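# Put the case and two enclosures into the blue container

## Task

Set the case and each of the two enclosures down so they rest on the bottom of the blue container, every one keeping the face that pointed up at the beginning still pointing up.

## Robot and tools

Robot: two arms, left_arm and right_arm. left_arm carries a left hand, right_arm a right hand; the left hand mirrors the right. Calibrated bases in the scene frame: left_arm at (+0.028, +0.408, 0) m, right_arm at (+0.067, -0.432, -0.001) m. A fixed post stands behind the arms, and loose objects may occasionally get nudged by something else.

Frames: the scene frame has its origin at table-top height midway between the nominal bases, +z up, +x outward over the table, left_arm toward +y (image left/right does not follow these names). Reported positions (m), quaternions (wxyz) and velocities are in the scene frame. Commanded offsets, however, run along the current Hand target's own axes. The hand point sits 0.15 m out from the wrist flange along the fingers and 0.05 m in front of the palm. Its +z runs along straightened fingers, +y points out of the palm, +x crosses the palm away from the thumb on the right hand and toward the thumb on the left hand. Straight fingers extend 0.06 to 0.07 m past the point. A bracket on the little-finger side of the wrist can strike things, and with the fingers level the wrist may sit lower than the hand and touch the table first.

A row is 28 numbers, each in [-1, 1]. Order: left dx, dy, dz, rx, ry, rz, then left little, ring, middle, index, thumb_bend, thumb_turn, force_limit, speed; then the same fourteen for the right arm. Pose numbers are offsets, not poses: 1.0 equals 0.6 m or 180 degrees, and rx, ry, rz form one rotation vector. Send six zeros to ask nothing new of an arm. Finger numbers are targets: +1 straight/open, -1 curled; thumb_turn -1 places the thumb opposite the fingers, +1 beside the palm. force_limit maps -1 to about 0 N and +1 to 10 N (15 N for the two thumb motors). speed rises from nearly zero at -1 to full at +0.48 and above. Hand numbers are never optional: to keep a hand unchanged, repeat its last executed eight numbers; if none has run yet, send hand_measured plus hand_force_limit and hand_speed. With thumb opposed, a grasp suits objects roughly 0.035 to 0.065 m thick; a thumb-to-index pinch can hold a light item up to about 0.08 m. Close slowly (speed -0.94 or lower) for a gentle grip.

Tools:
- execute_actions(actions, cameras): actions is a list of actions; each action is a table of up to 15 rows, one per 1/30 s step, a short table repeating its last row to step 15. Every row offsets from the Hand target at that action's start, not from the previous row; the next action starts again from the then-current Hand target. cameras lists names, ["all"], or []; an empty actions list returns all images by default.
- move(target, speed, blend, stop_force, zero, blocking, cameras): target is one 28-number row or up to 15 rows, every row an offset from the same starting Hand targets. Straight-line paths, no obstacle avoidance, 10 s total cap. speed in m/s, 0.002 to 3.6 (default 0.25), turning at up to twice that in rad/s; one value or one per target. blend in m rounds corners of a list (0 means stop at each). stop_force, 3 to 120 N, ends an arm's path when its wrist sensor feels that much push opposing motion; the arm then backs to its pre-contact pose. Use it slowly for touching down; unreliable while turning; tool numbers must match across the list. zero (default true) re-zeroes before the move. blocking=false returns after about 0.5 s but cannot be combined with stop_force. The result adds a move: line such as done, off_target, moving, held or fault, plus limits=paced (pose clipped) or limits=held (steps withheld).
- wait(seconds 0 to 3600, cameras); stop(cameras) brakes a running move.
- zoom_image(camera, region [x0, y0, x1, y1] pixels, max 504 by 504) on cam_high, cam_left_wrist or cam_right_wrist, each 896x504.
- show_instructions(); zero_wrist_force(arm: left_arm or right_arm); finished_scene(scene 1), which is final.

Results: end_effector_position and quat per arm, Hand target (the commanded pose after clipping; hands often settle a little short, and a fresh offset closes the gap), joint positions and torques, Wrist force/torque in the end effector's axes plus a peak line, and per-motor hand_measured, hand_stopped_by (moving, target, force, stalled, fault) and hand_load_n (positive when the finger is pushed open; a dropped grip shows as load near 0). MOTOR HOT appears near 70 °C; at 85 °C the arm brakes for 30 to 60 s.

Cautions: each step limits orientation change to 32 degrees from the measured pose. Arms are stiff, so aiming even slightly into a firm surface can trigger a fault: about 150 N external force or joint torque over limits halts that arm for 10 s. Keep the arms apart; contact between them can end the scene, and never close one hand on the other. Avoid bringing a wrist near its own base axis. Do not drop parts even a few millimetres, release moving parts, slam, or knock anything off the table (that ends the scene). Before finishing, check that all three items lie on the container floor, original side up, and stay there once released.

Each tool is called as name(argument=value, ...) on one line, values as JSON.

Reference images:

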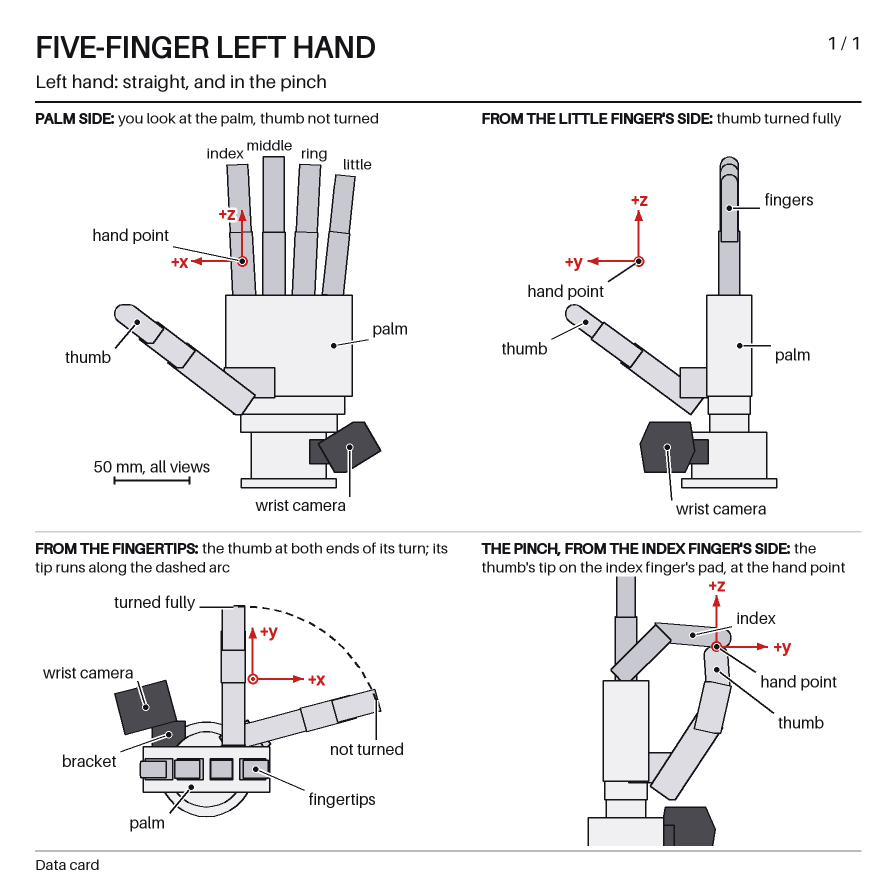

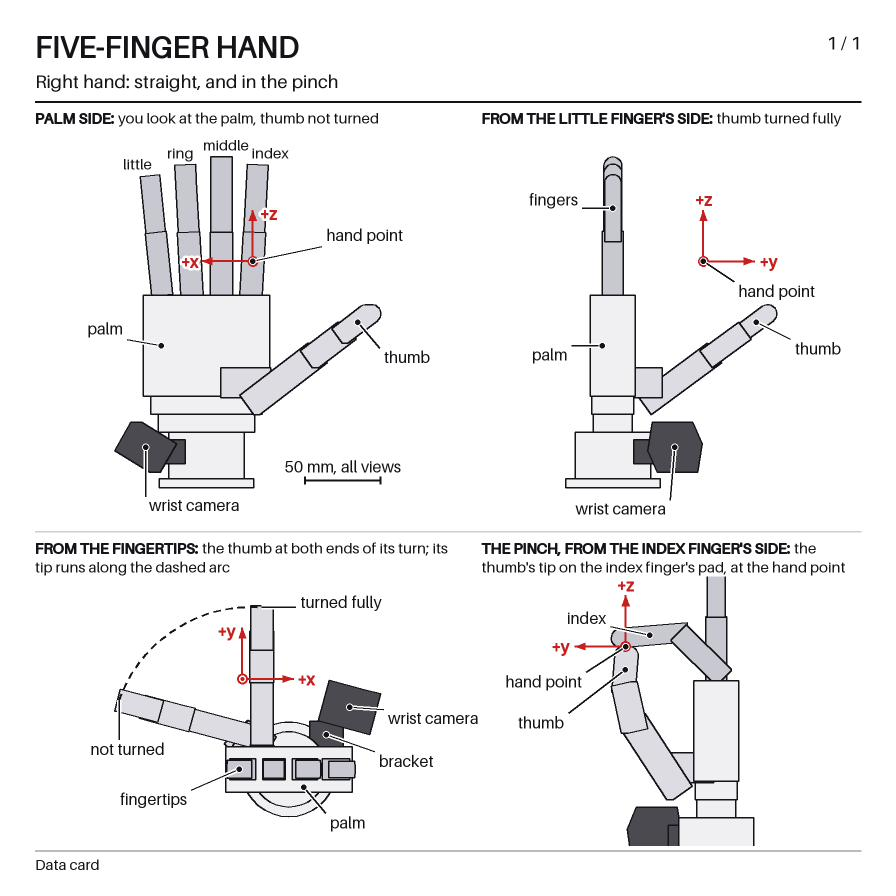

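## Session

execute_actions(actions=[])

Scene clock: 0.00 s.
left_arm: end_effector_position=(+0.2698, -0.1927, +0.3003) hand_measured=(+1.000, +1.000, +1.000, +1.000, +1.000, +1.000) hand_load_n=(+0.0, +0.5, +0.0, +0.0, +0.0, +0.0) hand_stopped_by=(target, target, target, target, target, target) hand_force_limit=0.00 hand_speed=-0.80 end_effector_quat_wxyz=(+0.389, +0.661, -0.626, +0.139) | right_arm: end_effector_position=(+0.4717, -0.6948, +0.1017) hand_measured=(+1.000, +1.000, +1.000, +1.000, +1.000, +1.000) hand_load_n=(+0.0, +0.0, +0.0, +0.0, +0.0, +0.0) hand_stopped_by=(target, target, target, target, target, target) hand_force_limit=0.00 hand_speed=-0.80 end_effector_quat_wxyz=(-0.090, +0.977, -0.184, -0.053)
Joint positions: left_arm=[2.54 -2.19 -1.116 1.941 -0.738 2.399] | right_arm=[-0.745 -0.892 1.312 1.339 1.479 1.172]
Joint velocities: within noise
Joint torques (N m): no reading
Wrist force (N): no reading
Wrist torque (N m): no reading
Wrist force, peak (N): no reading
Hand target: left_arm +0.2698, -0.1927, +0.3003; +0.389, +0.661, -0.626, +0.139 | right_arm +0.4717, -0.6948, +0.1017; -0.090, +0.977, -0.184, -0.053

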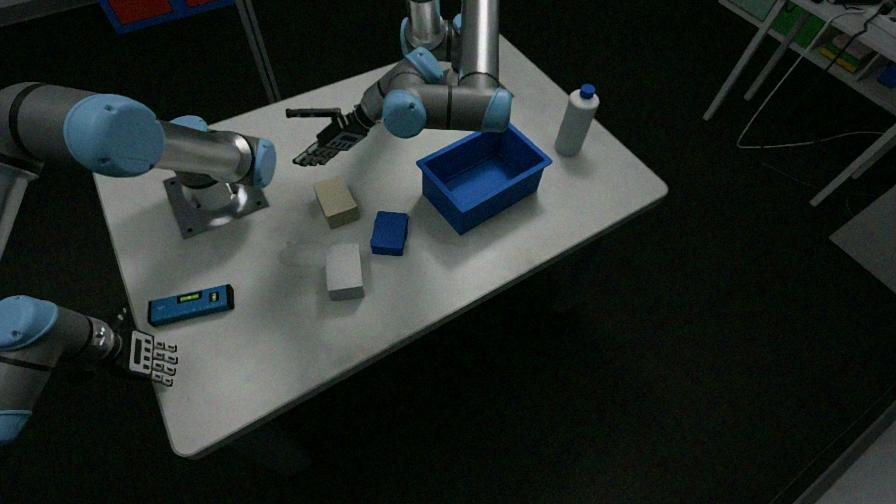

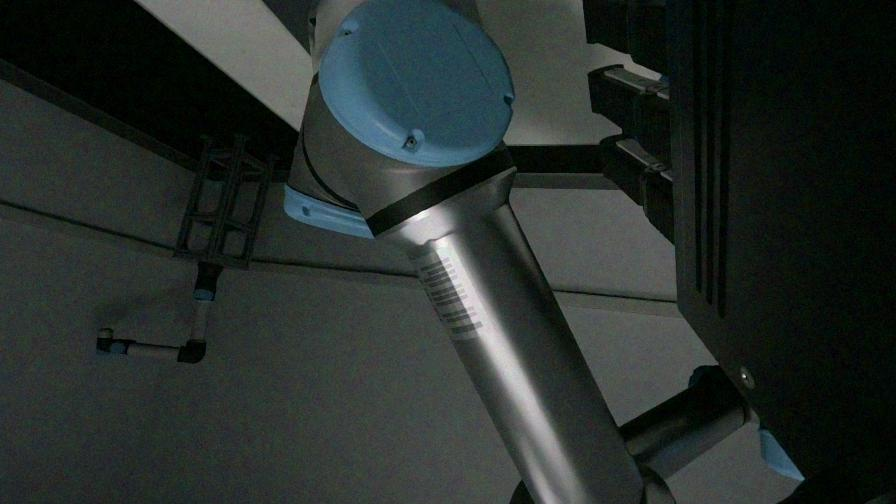

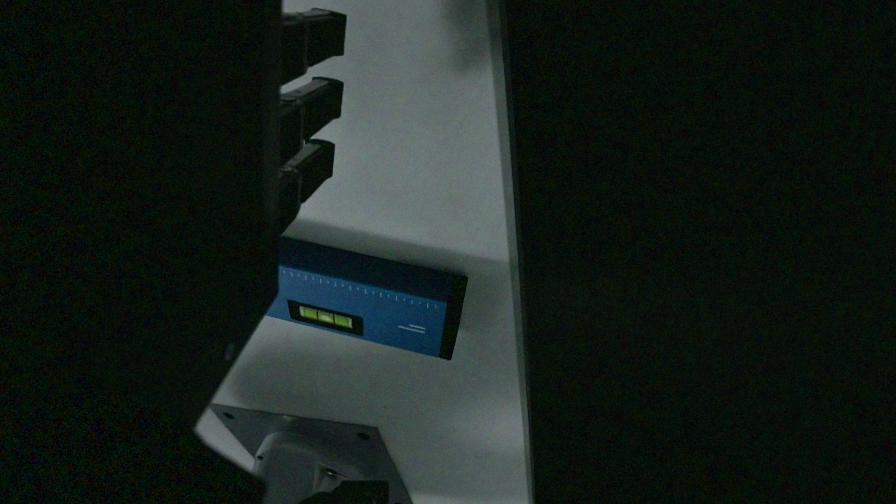

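zoom_image(camera="cam_high", region=[280, 80, 620, 320])

zoom_image(camera="cam_high", region=[60, 100, 400, 340])

zoom_image(camera="cam_high", region=[300, 160, 440, 310])

Scaled by 1.482.

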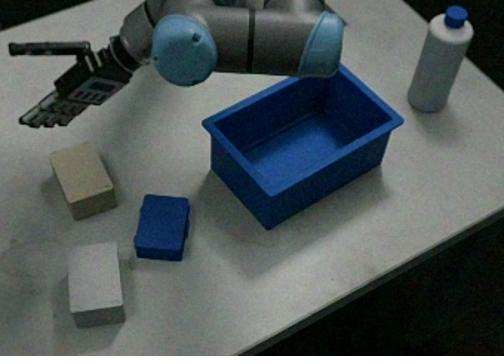

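Scaled by 1.482.

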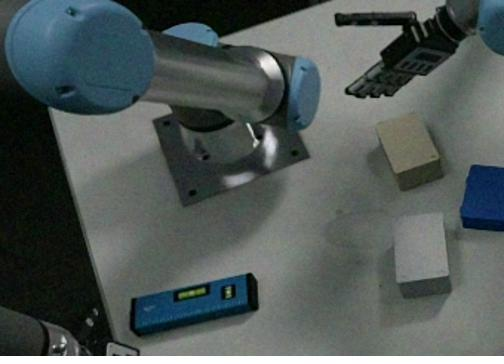

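Scaled by 3.360.

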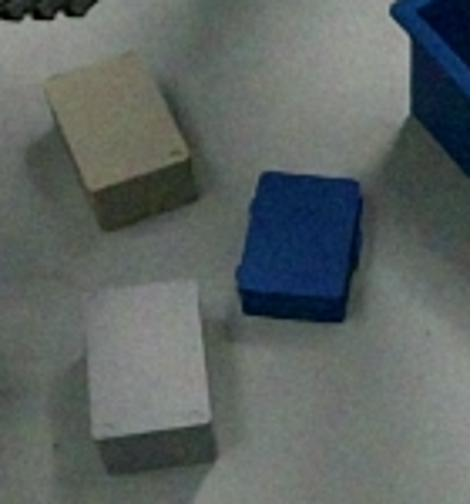

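zoom_image(camera="cam_high", region=[80, 290, 240, 410])

zoom_image(camera="cam_high", region=[270, 80, 430, 200])

zoom_image(camera="cam_high", region=[360, 0, 520, 140])

Scaled by 3.150.

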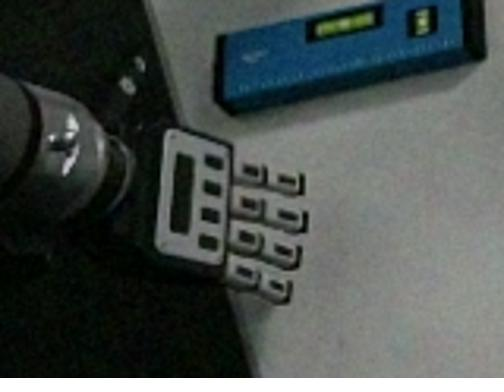

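Scaled by 3.150.

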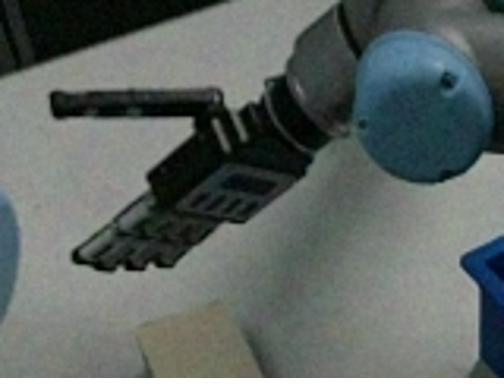

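Scaled by 3.150.

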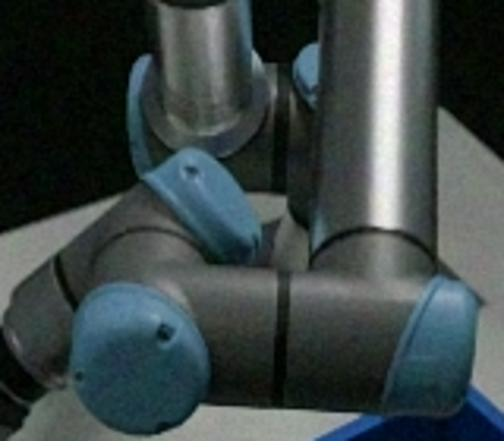

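zoom_image(camera="cam_high", region=[400, 110, 570, 240])

Scaled by 2.965.

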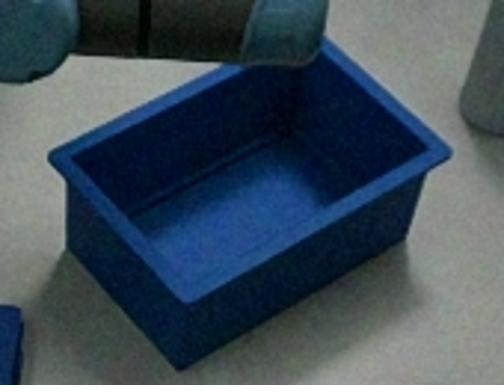

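move(target=[0,0,0,0.113,-0.039,0.560, 0.6,0.6,0.6,0.6,1,-1,0,0, 0,0,0,0,0,0, 1,1,1,1,1,1,0,-0.8], speed=0.4, cameras=["all"])

Scene clock: 318.03 s.
left_arm: end_effector_position=(+0.2698, -0.1927, +0.3003) hand_measured=(+0.600, +0.600, +0.600, +0.600, +1.000, -1.000) hand_load_n=(+0.0, +0.0, +0.0, +0.0, +0.0, +0.0) hand_stopped_by=(target, target, target, target, target, target) hand_force_limit=0.00 hand_speed=0.00 end_effector_quat_wxyz=(+0.000, +0.000, +0.895, -0.446) | right_arm: end_effector_position=(+0.4717, -0.6948, +0.1017) hand_measured=(+1.000, +1.000, +1.000, +1.000, +1.000, +1.000) hand_load_n=(+0.0, +0.0, +0.0, +0.0, +0.0, +0.0) hand_stopped_by=(target, target, target, target, target, target) hand_force_limit=0.00 hand_speed=-0.80 end_effector_quat_wxyz=(-0.090, +0.977, -0.184, -0.053)
Joint positions: left_arm=[2.385 -2.008 -1.087 2.26 -0.949 3.715] | right_arm=[-0.745 -0.892 1.312 1.339 1.479 1.172]
Joint torques (N m): left_arm=[-7.1 46.92 12.06 0.47 2.92 2.41] | right_arm=[1.01 -44.81 -17.23 2.53 -0.31 0.02]
Wrist force (N): left_arm=[-2.1 -0.2 -0.1] | right_arm=[0.0 -0.1 -0.4]
Wrist torque (N m): left_arm=[0.25 0.15 -0.24] | right_arm=[0.00 0.01 -0.01]
Wrist force, peak (N): left_arm=[-2.3 -0.2 0.0] | right_arm=[0.5 -0.5 -0.2]
Hand target: left_arm +0.2698, -0.1927, +0.3003; +0.001, +0.000, +0.895, -0.446 | right_arm +0.4717, -0.6948, +0.1017; -0.090, +0.977, -0.184, -0.053
Off the commanded pose: left_arm 0.000 m, 0 deg | right_arm 0.000 m, 0 deg.
move: done

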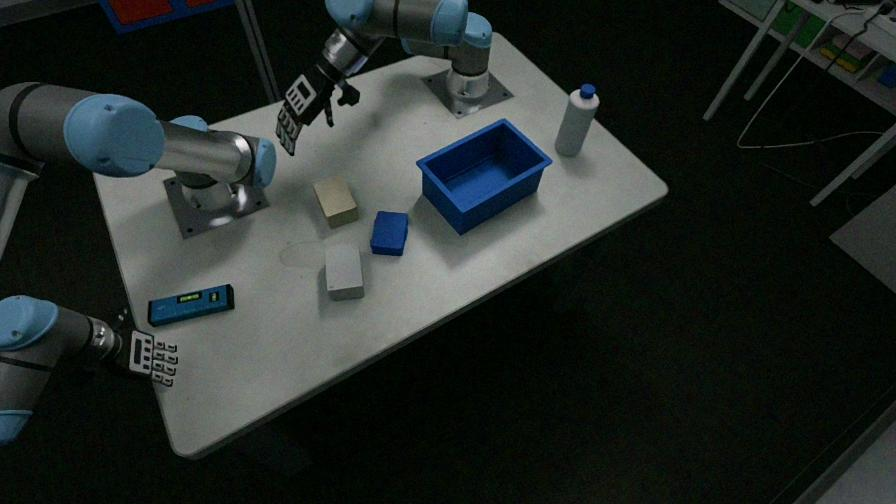

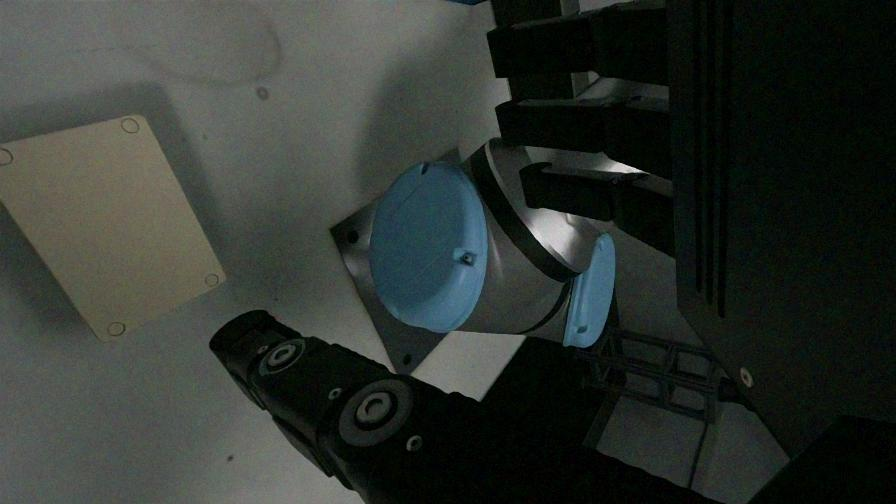

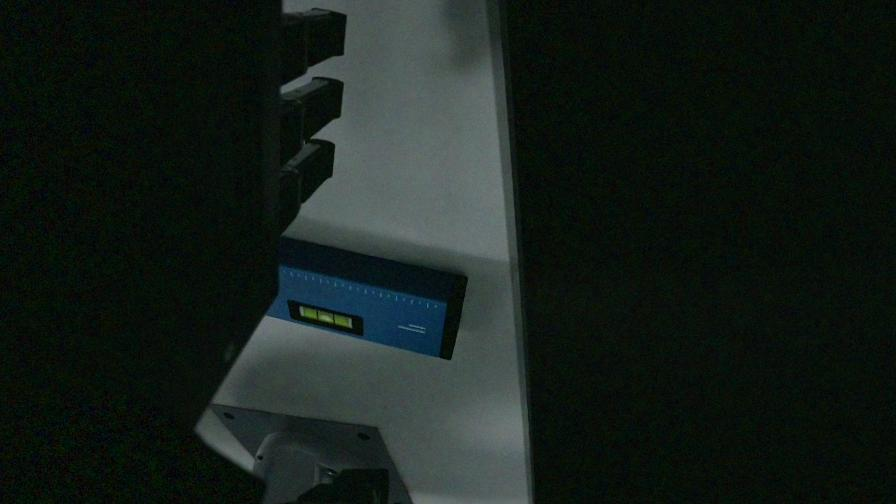

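zoom_image(camera="cam_left_wrist", region=[400, 0, 896, 504])

zoom_image(camera="cam_high", region=[260, 60, 380, 240])

zoom_image(camera="cam_high", region=[400, 40, 530, 130])

Scaled by 1.000.

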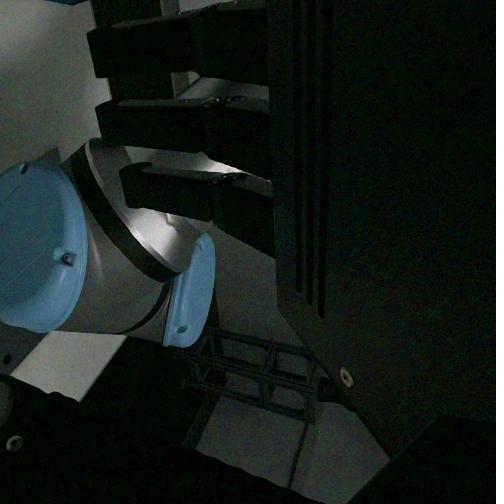

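Scaled by 2.800.

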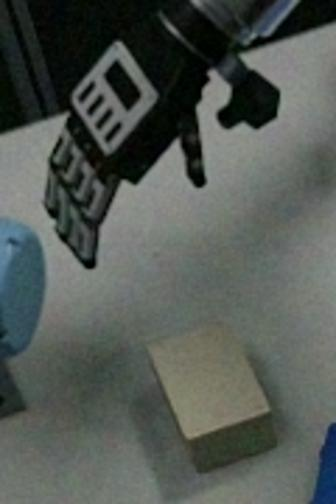

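Scaled by 3.877.

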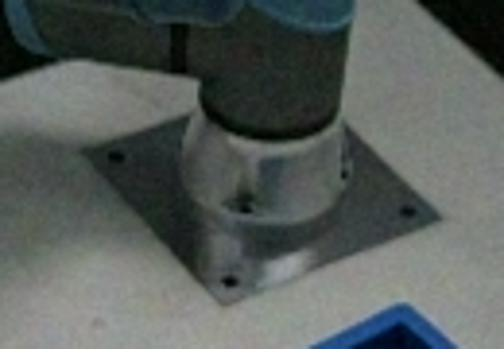

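move(target=[0,0.1995,0.1505,0,0,0, 0.6,0.6,0.6,0.6,1,-1,0,0, 0,0,0,0,0,0, 1,1,1,1,1,1,0,-0.8], speed=0.25, cameras=["cam_high", "cam_left_wrist"])

Scene clock: 369.93 s.
left_arm: end_effector_position=(+0.2700, -0.1926, +0.1505) hand_measured=(+0.600, +0.600, +0.600, +0.600, +1.000, -1.000) hand_load_n=(+0.0, +0.0, +0.0, +0.0, +0.0, +0.0) hand_stopped_by=(target, target, target, target, target, target) hand_force_limit=0.00 hand_speed=0.00 end_effector_quat_wxyz=(+0.001, +0.000, +0.895, -0.446) end_effector_velocity=(+0.001, +0.000, -0.001) end_effector_angular_velocity=(-0.002, -0.001, +0.001) | right_arm: end_effector_position=(+0.4717, -0.6948, +0.1017) hand_measured=(+1.000, +1.000, +1.000, +1.000, +1.000, +1.000) hand_load_n=(+0.0, +0.0, +0.0, +0.0, +0.0, -0.5) hand_stopped_by=(target, target, target, target, target, target) hand_force_limit=0.00 hand_speed=-0.80 end_effector_quat_wxyz=(-0.090, +0.977, -0.184, -0.053)
Joint positions: left_arm=[2.386 -2.058 -1.4 2.623 -0.948 3.715] | right_arm=[-0.745 -0.892 1.312 1.339 1.479 1.172]
Joint velocities: left_arm=[0.001 -0.001 -0.002 0.005 0 -0.001] | right_arm=[within noise]
Joint torques (N m): left_arm=[-6.5 28.39 11.25 0.47 1.97 -2.72] | right_arm=[0.24 -45.37 -17.03 2.65 -0.15 -0.05]
Wrist force (N): left_arm=[-2.3 -0.2 0.2] | right_arm=[0.0 0.1 -0.2]
Wrist torque (N m): left_arm=[0.20 0.21 -0.06] | right_arm=[0.02 0.01 0.00]
Wrist force, peak (N): left_arm=[-2.6 -0.4 0.4] | right_arm=[0.0 -0.3 -0.6]
Hand target: left_arm +0.2700, -0.1926, +0.1504; +0.001, +0.000, +0.895, -0.446 | right_arm +0.4717, -0.6948, +0.1017; -0.090, +0.977, -0.184, -0.053
Off the commanded pose: left_arm 0.000 m, 0 deg | right_arm 0.000 m, 0 deg.
move: done

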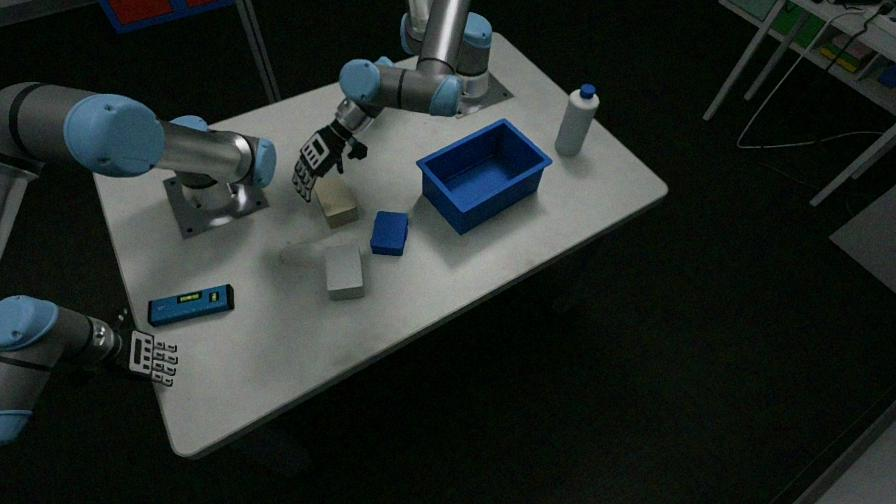

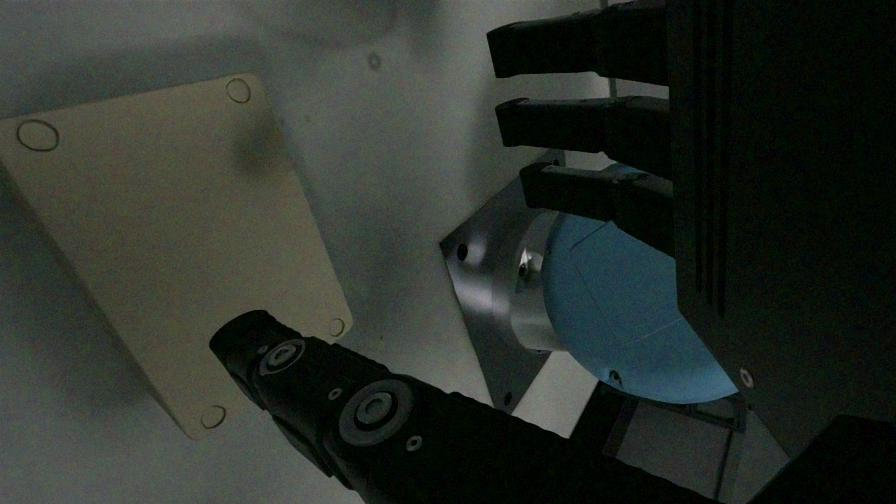

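move(target=[[0,0.0271,-0.036,0,0.00975,0.00736, 0.6,0.6,0.6,0.6,1,-1,0,0, 0,0,0,0,0,0, 1,1,1,1,1,1,0,-0.8],[0,0.0870,0.0092,0,0.00975,0.00736, 0.6,0.6,0.6,0.6,1,-1,0,0, 0,0,0,0,0,0, 1,1,1,1,1,1,0,-0.8]], speed=0.15, cameras=["cam_high", "cam_left_wrist"])

Scene clock: 433.63 s.
left_arm: end_effector_position=(+0.2701, -0.1656, +0.1055) hand_measured=(+0.600, +0.600, +0.600, +0.600, +1.000, -1.000) hand_load_n=(+0.0, +0.0, +0.0, +0.0, +0.0, +0.0) hand_stopped_by=(target, target, target, target, target, target) hand_force_limit=0.00 hand_speed=0.00 end_effector_quat_wxyz=(-0.008, +0.018, +0.895, -0.446) | right_arm: end_effector_position=(+0.4717, -0.6948, +0.1017) hand_measured=(+1.000, +1.000, +1.000, +1.000, +1.000, +1.000) hand_load_n=(+0.0, +0.0, +0.0, +0.0, +0.0, +0.0) hand_stopped_by=(target, target, target, target, target, target) hand_force_limit=0.00 hand_speed=-0.80 end_effector_quat_wxyz=(-0.090, +0.977, -0.184, -0.053)
Joint positions: left_arm=[2.433 -2.067 -1.52 2.702 -0.892 3.797] | right_arm=[-0.745 -0.892 1.312 1.339 1.479 1.172]
Joint torques (N m): left_arm=[-6.71 28.58 9.9 0.28 1.5 -2.82] | right_arm=[0.96 -45.07 -17.02 2.63 -0.25 -0.04]
Wrist force (N): left_arm=[-2.3 -0.2 0.2] | right_arm=[0.0 -0.2 -0.1]
Wrist torque (N m): left_arm=[0.22 0.21 -0.09] | right_arm=[-0.04 0.00 0.00]
Wrist force, peak (N): left_arm=[-2.6 -0.9 0.0] | right_arm=[0.1 -0.4 -0.6]
Hand target: left_arm +0.2701, -0.1656, +0.1054; -0.008, +0.018, +0.895, -0.446 | right_arm +0.4717, -0.6948, +0.1017; -0.090, +0.977, -0.184, -0.053
Off the commanded pose: left_arm 0.000 m, 0 deg | right_arm 0.000 m, 0 deg.
move: done

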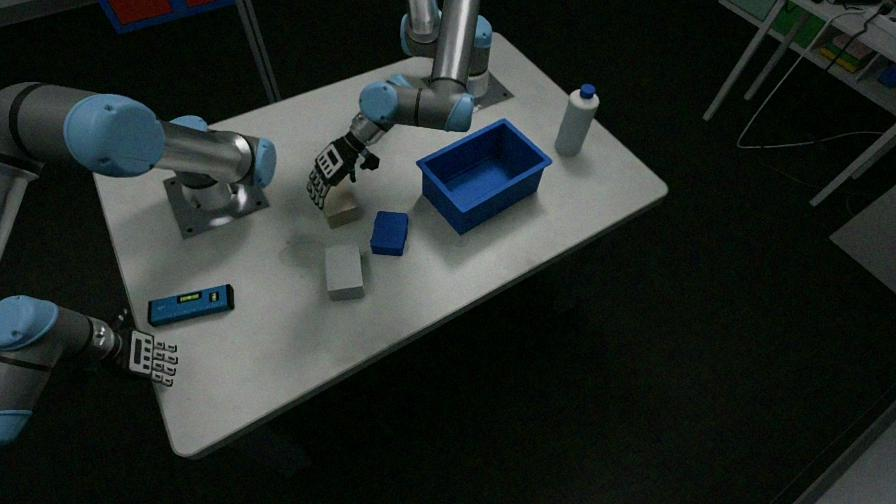

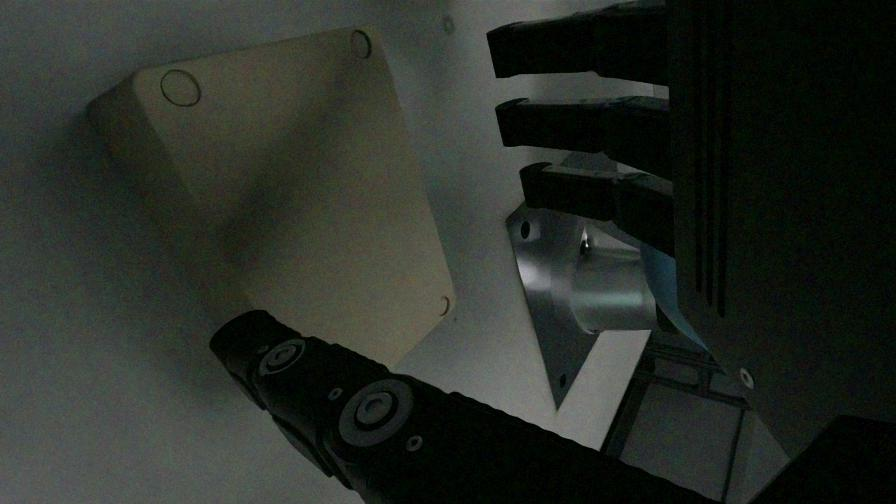

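move(target=[0,0.0399,0.0301,0,0,0, 0.6,0.6,0.6,0.6,1,-1,0,0, 0,0,0,0,0,0, 1,1,1,1,1,1,0,-0.8], speed=0.03, stop_force=5, cameras=["cam_high", "cam_left_wrist"])

Scene clock: 449.20 s.
left_arm: end_effector_position=(+0.2701, -0.1656, +0.0754) hand_measured=(+0.600, +0.600, +0.600, +0.600, +1.000, -1.000) hand_load_n=(+0.0, +0.0, +0.0, +0.0, +0.0, +0.0) hand_stopped_by=(target, target, target, target, target, target) hand_force_limit=0.00 hand_speed=0.00 end_effector_quat_wxyz=(-0.008, +0.018, +0.895, -0.446) | right_arm: end_effector_position=(+0.4717, -0.6948, +0.1017) hand_measured=(+1.000, +1.000, +1.000, +1.000, +1.000, +1.000) hand_load_n=(+0.0, +0.0, +0.0, +0.0, +0.0, +0.0) hand_stopped_by=(target, target, target, target, target, target) hand_force_limit=0.00 hand_speed=-0.80 end_effector_quat_wxyz=(-0.090, +0.977, -0.184, -0.053)
Joint positions: left_arm=[2.433 -2.1 -1.554 2.769 -0.892 3.797] | right_arm=[-0.745 -0.892 1.312 1.339 1.479 1.172]
Joint torques (N m): left_arm=[5.88 28.05 9.19 0.27 2.99 -2.46] | right_arm=[1.52 -43.83 -17.07 2.57 -0.08 -0.05]
Wrist force (N): left_arm=[-2.2 0.0 0.4] | right_arm=[-0.2 0.0 -0.3]
Wrist torque (N m): left_arm=[0.23 0.19 -0.08] | right_arm=[0.01 0.04 -0.02]
Wrist force, peak (N): left_arm=[-2.6 -0.3 0.3] | right_arm=[-0.1 -0.2 -0.6]
Hand target: left_arm +0.2701, -0.1656, +0.0754; -0.008, +0.018, +0.895, -0.446 | right_arm +0.4717, -0.6948, +0.1017; -0.090, +0.977, -0.184, -0.053
Off the commanded pose: left_arm 0.000 m, 0 deg | right_arm 0.000 m, 0 deg.
move: done

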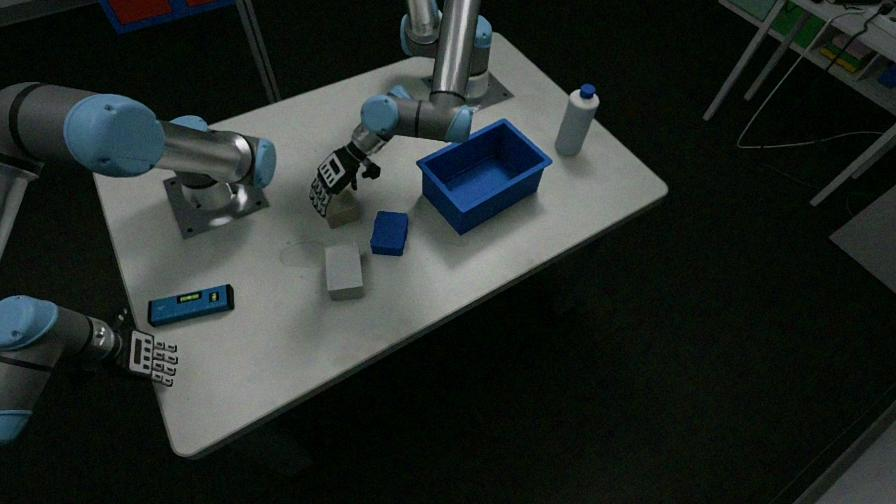

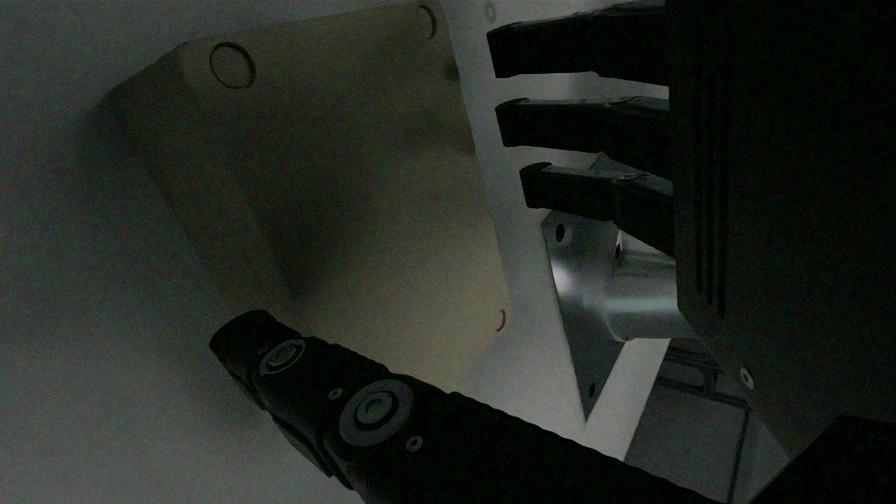

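move(target=[0,0.0466,0.0351,0,0,0, 0.6,0.6,0.6,0.6,1,-1,0,0, 0,0,0,0,0,0, 1,1,1,1,1,1,0,-0.8], speed=0.01, stop_force=4, cameras=["cam_high", "cam_left_wrist"])

Scene clock: 459.77 s.
left_arm: end_effector_position=(+0.2702, -0.1656, +0.0404) hand_measured=(+0.600, +0.600, +0.600, +0.600, +1.000, -1.000) hand_load_n=(+0.0, +0.5, +0.0, +0.0, +0.0, +0.0) hand_stopped_by=(target, target, target, target, target, target) hand_force_limit=0.00 hand_speed=0.00 end_effector_quat_wxyz=(-0.008, +0.018, +0.895, -0.446) | right_arm: end_effector_position=(+0.4717, -0.6948, +0.1017) hand_measured=(+1.000, +1.000, +1.000, +1.000, +1.000, +1.000) hand_load_n=(+0.0, +0.5, +0.0, +0.0, +0.0, +0.0) hand_stopped_by=(target, target, target, target, target, target) hand_force_limit=0.00 hand_speed=-0.80 end_effector_quat_wxyz=(-0.090, +0.977, -0.184, -0.053)
Joint positions: left_arm=[2.434 -2.143 -1.587 2.845 -0.892 3.798] | right_arm=[-0.745 -0.892 1.312 1.339 1.479 1.172]
Joint torques (N m): left_arm=[6.5 28.15 7.6 -0.03 1.43 1.01] | right_arm=[0.18 -44.28 -16.7 2.6 -0.15 0.04]
Wrist force (N): left_arm=[-2.2 -2.6 0.5] | right_arm=[-0.2 -0.3 -0.3]
Wrist torque (N m): left_arm=[0.12 0.20 0.02] | right_arm=[-0.04 0.03 -0.02]
Wrist force, peak (N): left_arm=[-2.4 -2.8 0.1] | right_arm=[0.3 -0.3 -0.6]
Hand target: left_arm +0.2702, -0.1656, +0.0404; -0.008, +0.018, +0.895, -0.446 | right_arm +0.4717, -0.6948, +0.1017; -0.090, +0.977, -0.184, -0.053
Off the commanded pose: left_arm 0.000 m, 0 deg | right_arm 0.000 m, 0 deg.
move: done

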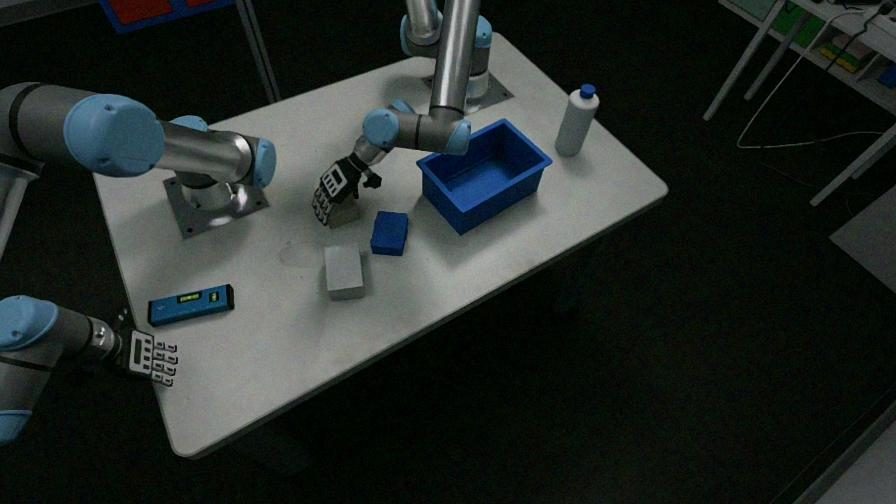

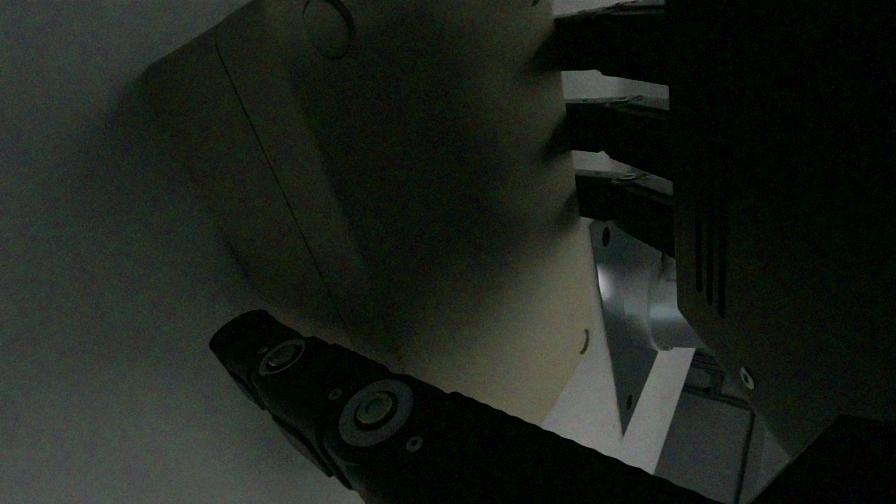

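move(target=[0,-0.026,-0.0071,0,0,0, 0.6,0.6,0.6,0.6,1,-1,0,0, 0,0,0,0,0,0, 1,1,1,1,1,1,0,-0.8], speed=0.04, cameras=["cam_left_wrist"])

Scene clock: 480.47 s.
left_arm: end_effector_position=(+0.2699, -0.1715, +0.0553) hand_measured=(+0.600, +0.600, +0.600, +0.600, +1.000, -1.000) hand_load_n=(+0.0, +0.0, +0.0, +0.0, +0.0, +0.0) hand_stopped_by=(target, target, target, target, target, target) hand_force_limit=0.00 hand_speed=0.00 end_effector_quat_wxyz=(-0.008, +0.018, +0.895, -0.446) | right_arm: end_effector_position=(+0.4717, -0.6948, +0.1017) hand_measured=(+1.000, +1.000, +1.000, +1.000, +1.000, +1.000) hand_load_n=(+0.0, +0.0, +0.0, +0.0, +0.0, +0.0) hand_stopped_by=(target, target, target, target, target, target) hand_force_limit=0.00 hand_speed=-0.80 end_effector_quat_wxyz=(-0.090, +0.977, -0.184, -0.053)
Joint positions: left_arm=[2.424 -2.132 -1.559 2.812 -0.898 3.788] | right_arm=[-0.745 -0.892 1.312 1.339 1.479 1.172]
Joint torques (N m): left_arm=[-7.19 46.78 28.48 -2.3 -1.16 -2.76] | right_arm=[0.74 -44.29 -17.24 2.67 -0.13 0.14]
Wrist force (N): left_arm=[-2.5 -0.4 0.3] | right_arm=[-0.1 -0.2 -0.3]
Wrist torque (N m): left_arm=[0.18 0.24 -0.05] | right_arm=[-0.02 0.01 -0.02]
Wrist force, peak (N): left_arm=[-2.3 -3.0 0.0] | right_arm=[0.0 -0.3 -0.6]
Hand target: left_arm +0.2699, -0.1716, +0.0554; -0.008, +0.018, +0.895, -0.446 | right_arm +0.4717, -0.6948, +0.1017; -0.090, +0.977, -0.184, -0.053
Off the commanded pose: left_arm 0.000 m, 0 deg | right_arm 0.000 m, 0 deg.
move: done

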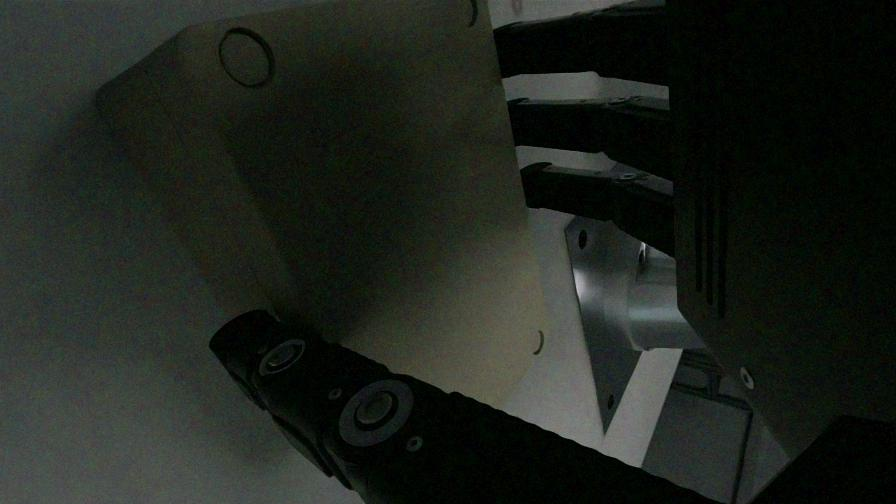

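execute_actions(actions=[[[0,0,0,0,0,0, 0.6,0.6,-0.2,-0.2,1,-1,-0.2,-0.85, 0,0,0,0,0,0, 1,1,1,1,1,1,0,-0.8]]], cameras=["cam_left_wrist"])

Scene clock: 487.60 s.
left_arm: end_effector_position=(+0.2699, -0.1716, +0.0554) hand_measured=(+0.600, +0.600, +0.270, +0.256, +1.000, -1.000) hand_load_n=(+0.0, +0.0, +4.5, +5.5, +0.5, +0.5) hand_stopped_by=(target, target, force, force, target, target) hand_force_limit=-0.20 hand_speed=-0.85 end_effector_quat_wxyz=(-0.008, +0.018, +0.895, -0.446) | right_arm: end_effector_position=(+0.4717, -0.6948, +0.1017) hand_measured=(+1.000, +1.000, +1.000, +1.000, +1.000, +1.000) hand_load_n=(+0.0, +0.0, +0.0, +0.0, +0.0, +0.0) hand_stopped_by=(target, target, target, target, target, target) hand_force_limit=0.00 hand_speed=-0.80 end_effector_quat_wxyz=(-0.090, +0.977, -0.184, -0.053)
Joint positions: left_arm=[2.424 -2.132 -1.558 2.812 -0.898 3.788] | right_arm=[-0.745 -0.892 1.312 1.339 1.479 1.172]
Joint torques (N m): left_arm=[-6.26 46.13 24.72 -2.25 -0.99 -2.43] | right_arm=[0.81 -44.46 -16.92 2.57 -0.15 -0.03]
Wrist force (N): left_arm=[-2.3 -1.8 0.8] | right_arm=[-0.1 -0.2 0.0]
Wrist torque (N m): left_arm=[0.20 0.20 0.00] | right_arm=[-0.04 0.02 -0.01]
Wrist force, peak (N): left_arm=[-2.7 -2.8 0.3] | right_arm=[-0.2 -0.3 -0.7]
Hand target: left_arm +0.2699, -0.1716, +0.0554; -0.008, +0.018, +0.895, -0.446 | right_arm +0.4717, -0.6948, +0.1017; -0.090, +0.977, -0.184, -0.053
Off the commanded pose: left_arm 0.000 m, 0 deg | right_arm 0.000 m, 0 deg.

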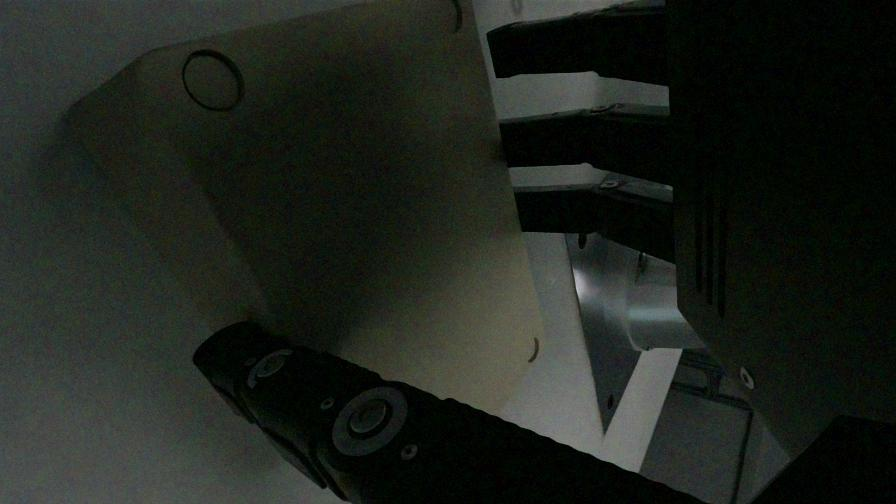

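execute_actions(actions=[[[0,0,0,0,0,0, 0.6,0.6,-0.3,-0.3,1,-1,0.3,-0.85, 0,0,0,0,0,0, 1,1,1,1,1,1,0,-0.8]]], cameras=[])

move(target=[0,-0.0266,-0.02007,0,0,0, 0.6,0.6,-0.3,-0.3,1,-1,0.3,-0.85, 0,0,0,0,0,0, 1,1,1,1,1,1,0,-0.8], speed=0.03, cameras=["cam_left_wrist","cam_high"])

Scene clock: 506.73 s.
left_arm: end_effector_position=(+0.2699, -0.1716, +0.0554) hand_measured=(+0.600, +0.600, +0.246, +0.244, +1.000, -1.000) hand_load_n=(+0.0, +0.0, +8.0, +7.0, +0.5, +1.0) hand_stopped_by=(target, target, force, force, target, target) hand_force_limit=0.30 hand_speed=-0.85 end_effector_quat_wxyz=(-0.008, +0.018, +0.895, -0.446) | right_arm: end_effector_position=(+0.4717, -0.6948, +0.1017) hand_measured=(+1.000, +1.000, +1.000, +1.000, +1.000, +1.000) hand_load_n=(+0.0, +0.0, +0.0, +0.0, +0.0, +0.0) hand_stopped_by=(target, target, target, target, target, target) hand_force_limit=0.00 hand_speed=-0.80 end_effector_quat_wxyz=(-0.090, +0.977, -0.184, -0.053)
Joint positions: left_arm=[2.424 -2.132 -1.558 2.812 -0.898 3.788] | right_arm=[-0.745 -0.892 1.312 1.339 1.479 1.172]
Joint torques (N m): left_arm=[-1.18 41.36 11.47 -2.27 -1.15 -1.46] | right_arm=[0.67 -44.15 -17.29 2.64 -0.1 -0.01]
Wrist force (N): left_arm=[-2.3 -1.8 0.1] | right_arm=[0.0 -0.1 -0.3]
Wrist torque (N m): left_arm=[0.25 0.18 0.02] | right_arm=[-0.01 0.00 -0.01]
Wrist force, peak (N): left_arm=[-2.7 -3.1 -0.5] | right_arm=[0.1 -0.4 -0.8]
Hand target: left_arm +0.2699, -0.1716, +0.0554; -0.008, +0.018, +0.895, -0.446 | right_arm +0.4717, -0.6948, +0.1017; -0.090, +0.977, -0.184, -0.053
Off the commanded pose: left_arm 0.000 m, 0 deg | right_arm 0.000 m, 0 deg.

Scene clock: 507.83 s.
left_arm: end_effector_position=(+0.2699, -0.1716, +0.0753) hand_measured=(+0.600, +0.600, +0.246, +0.244, +1.000, -1.000) hand_load_n=(+0.0, +0.0, +8.0, +7.0, +0.5, +1.0) hand_stopped_by=(target, target, force, force, target, target) hand_force_limit=0.30 hand_speed=-0.85 end_effector_quat_wxyz=(-0.008, +0.018, +0.895, -0.446) | right_arm: end_effector_position=(+0.4717, -0.6948, +0.1017) hand_measured=(+1.000, +1.000, +1.000, +1.000, +1.000, +1.000) hand_load_n=(+0.0, +0.0, +0.0, +0.0, -0.5, +0.0) hand_stopped_by=(target, target, target, target, target, target) hand_force_limit=0.00 hand_speed=-0.80 end_effector_quat_wxyz=(-0.090, +0.977, -0.184, -0.053)
Joint positions: left_arm=[2.424 -2.109 -1.539 2.769 -0.898 3.788] | right_arm=[-0.745 -0.892 1.312 1.339 1.479 1.172]
Joint torques (N m): left_arm=[-7.07 49.24 28.12 -1.97 -0.23 -1.05] | right_arm=[0.99 -43.85 -16.99 2.61 -0.12 0.03]
Wrist force (N): left_arm=[-2.5 2.5 2.0] | right_arm=[-0.3 0.0 -0.2]
Wrist torque (N m): left_arm=[0.31 0.24 -0.08] | right_arm=[0.01 0.05 -0.02]
Wrist force, peak (N): left_arm=[-2.4 2.5 2.2] | right_arm=[0.1 -0.2 -0.7]
Hand target: left_arm +0.2699, -0.1716, +0.0754; -0.008, +0.018, +0.895, -0.446 | right_arm +0.4717, -0.6948, +0.1017; -0.090, +0.977, -0.184, -0.053
Off the commanded pose: left_arm 0.000 m, 0 deg | right_arm 0.000 m, 0 deg.
move: done
Images, in order (width x height): cam_high 896x504, cam_left_wrist 896x504.

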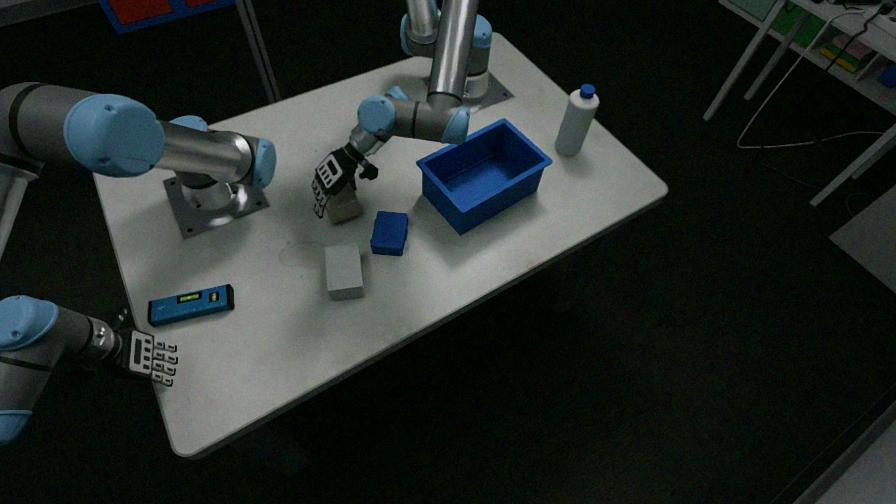

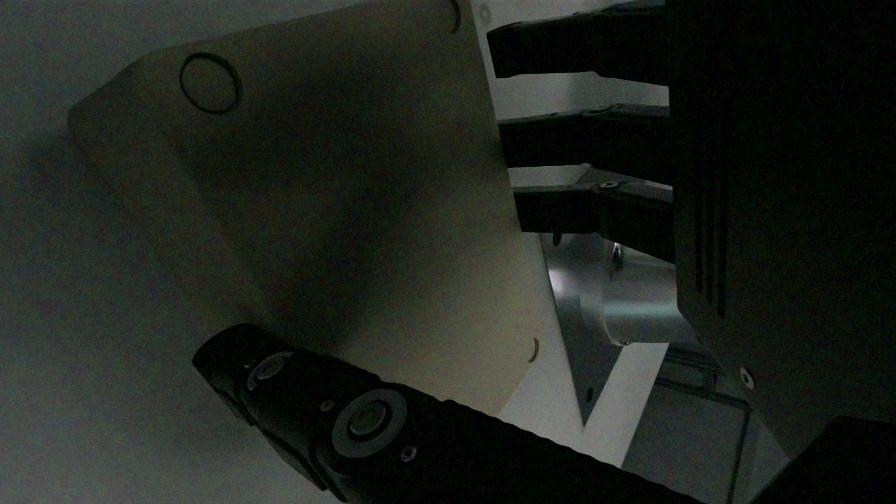

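move(target=[[0,-0.2061,-0.1555,0,0,0, 0.6,0.6,-0.3,-0.3,1,-1,0.3,-0.85, 0,0,0,0,0,0, 1,1,1,1,1,1,0,-0.8],[-0.2304,0.1827,-0.6717,0,0,0, 0.6,0.6,-0.3,-0.3,1,-1,0.3,-0.85, 0,0,0,0,0,0, 1,1,1,1,1,1,0,-0.8]], speed=0.2, blend=[0.04, 0], cameras=["cam_left_wrist","cam_high"])

Scene clock: 548.20 s.
left_arm: end_effector_position=(+0.4228, +0.2105, +0.2309) hand_measured=(+0.600, +0.600, +0.246, +0.244, +1.000, -1.000) hand_load_n=(+0.0, +0.0, +8.0, +6.5, +0.5, +1.0) hand_stopped_by=(target, target, force, force, target, target) hand_force_limit=0.30 hand_speed=-0.85 end_effector_quat_wxyz=(-0.008, +0.018, +0.895, -0.446) | right_arm: end_effector_position=(+0.4717, -0.6948, +0.1017) hand_measured=(+1.000, +1.000, +1.000, +1.000, +1.000, +1.000) hand_load_n=(+0.0, +0.0, +0.0, +0.0, +0.0, +0.0) hand_stopped_by=(target, target, target, target, target, target) hand_force_limit=0.00 hand_speed=-0.80 end_effector_quat_wxyz=(-0.090, +0.977, -0.184, -0.053)
Joint positions: left_arm=[3.368 -1.931 -1.641 1.664 -0.693 5.142] | right_arm=[-0.745 -0.892 1.312 1.339 1.479 1.172]
Joint torques (N m): left_arm=[6.72 21.81 27.14 -4.13 -0.27 2.52] | right_arm=[0.97 -43.97 -17.23 2.7 -0.08 0]
Wrist force (N): left_arm=[-2.7 2.6 2.1] | right_arm=[0.0 -0.1 -0.4]
Wrist torque (N m): left_arm=[0.32 0.30 -0.31] | right_arm=[0.00 0.01 -0.01]
Wrist force, peak (N): left_arm=[-2.5 3.7 2.7] | right_arm=[-0.3 -0.2 -0.7]
Hand target: left_arm +0.4229, +0.2105, +0.2309; -0.008, +0.018, +0.895, -0.446 | right_arm +0.4717, -0.6948, +0.1017; -0.090, +0.977, -0.184, -0.053
Off the commanded pose: left_arm 0.000 m, 0 deg | right_arm 0.000 m, 0 deg.
move: done
Images, in order (width x height): cam_high 896x504, cam_left_wrist 896x504.

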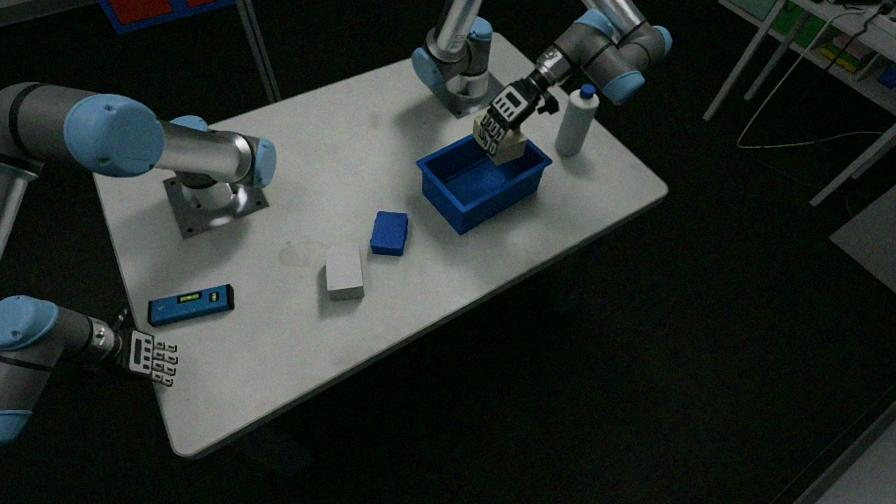

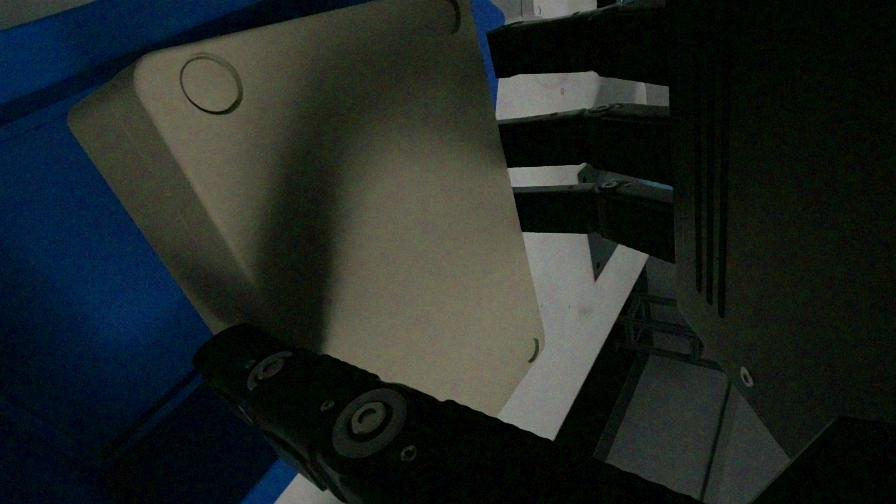

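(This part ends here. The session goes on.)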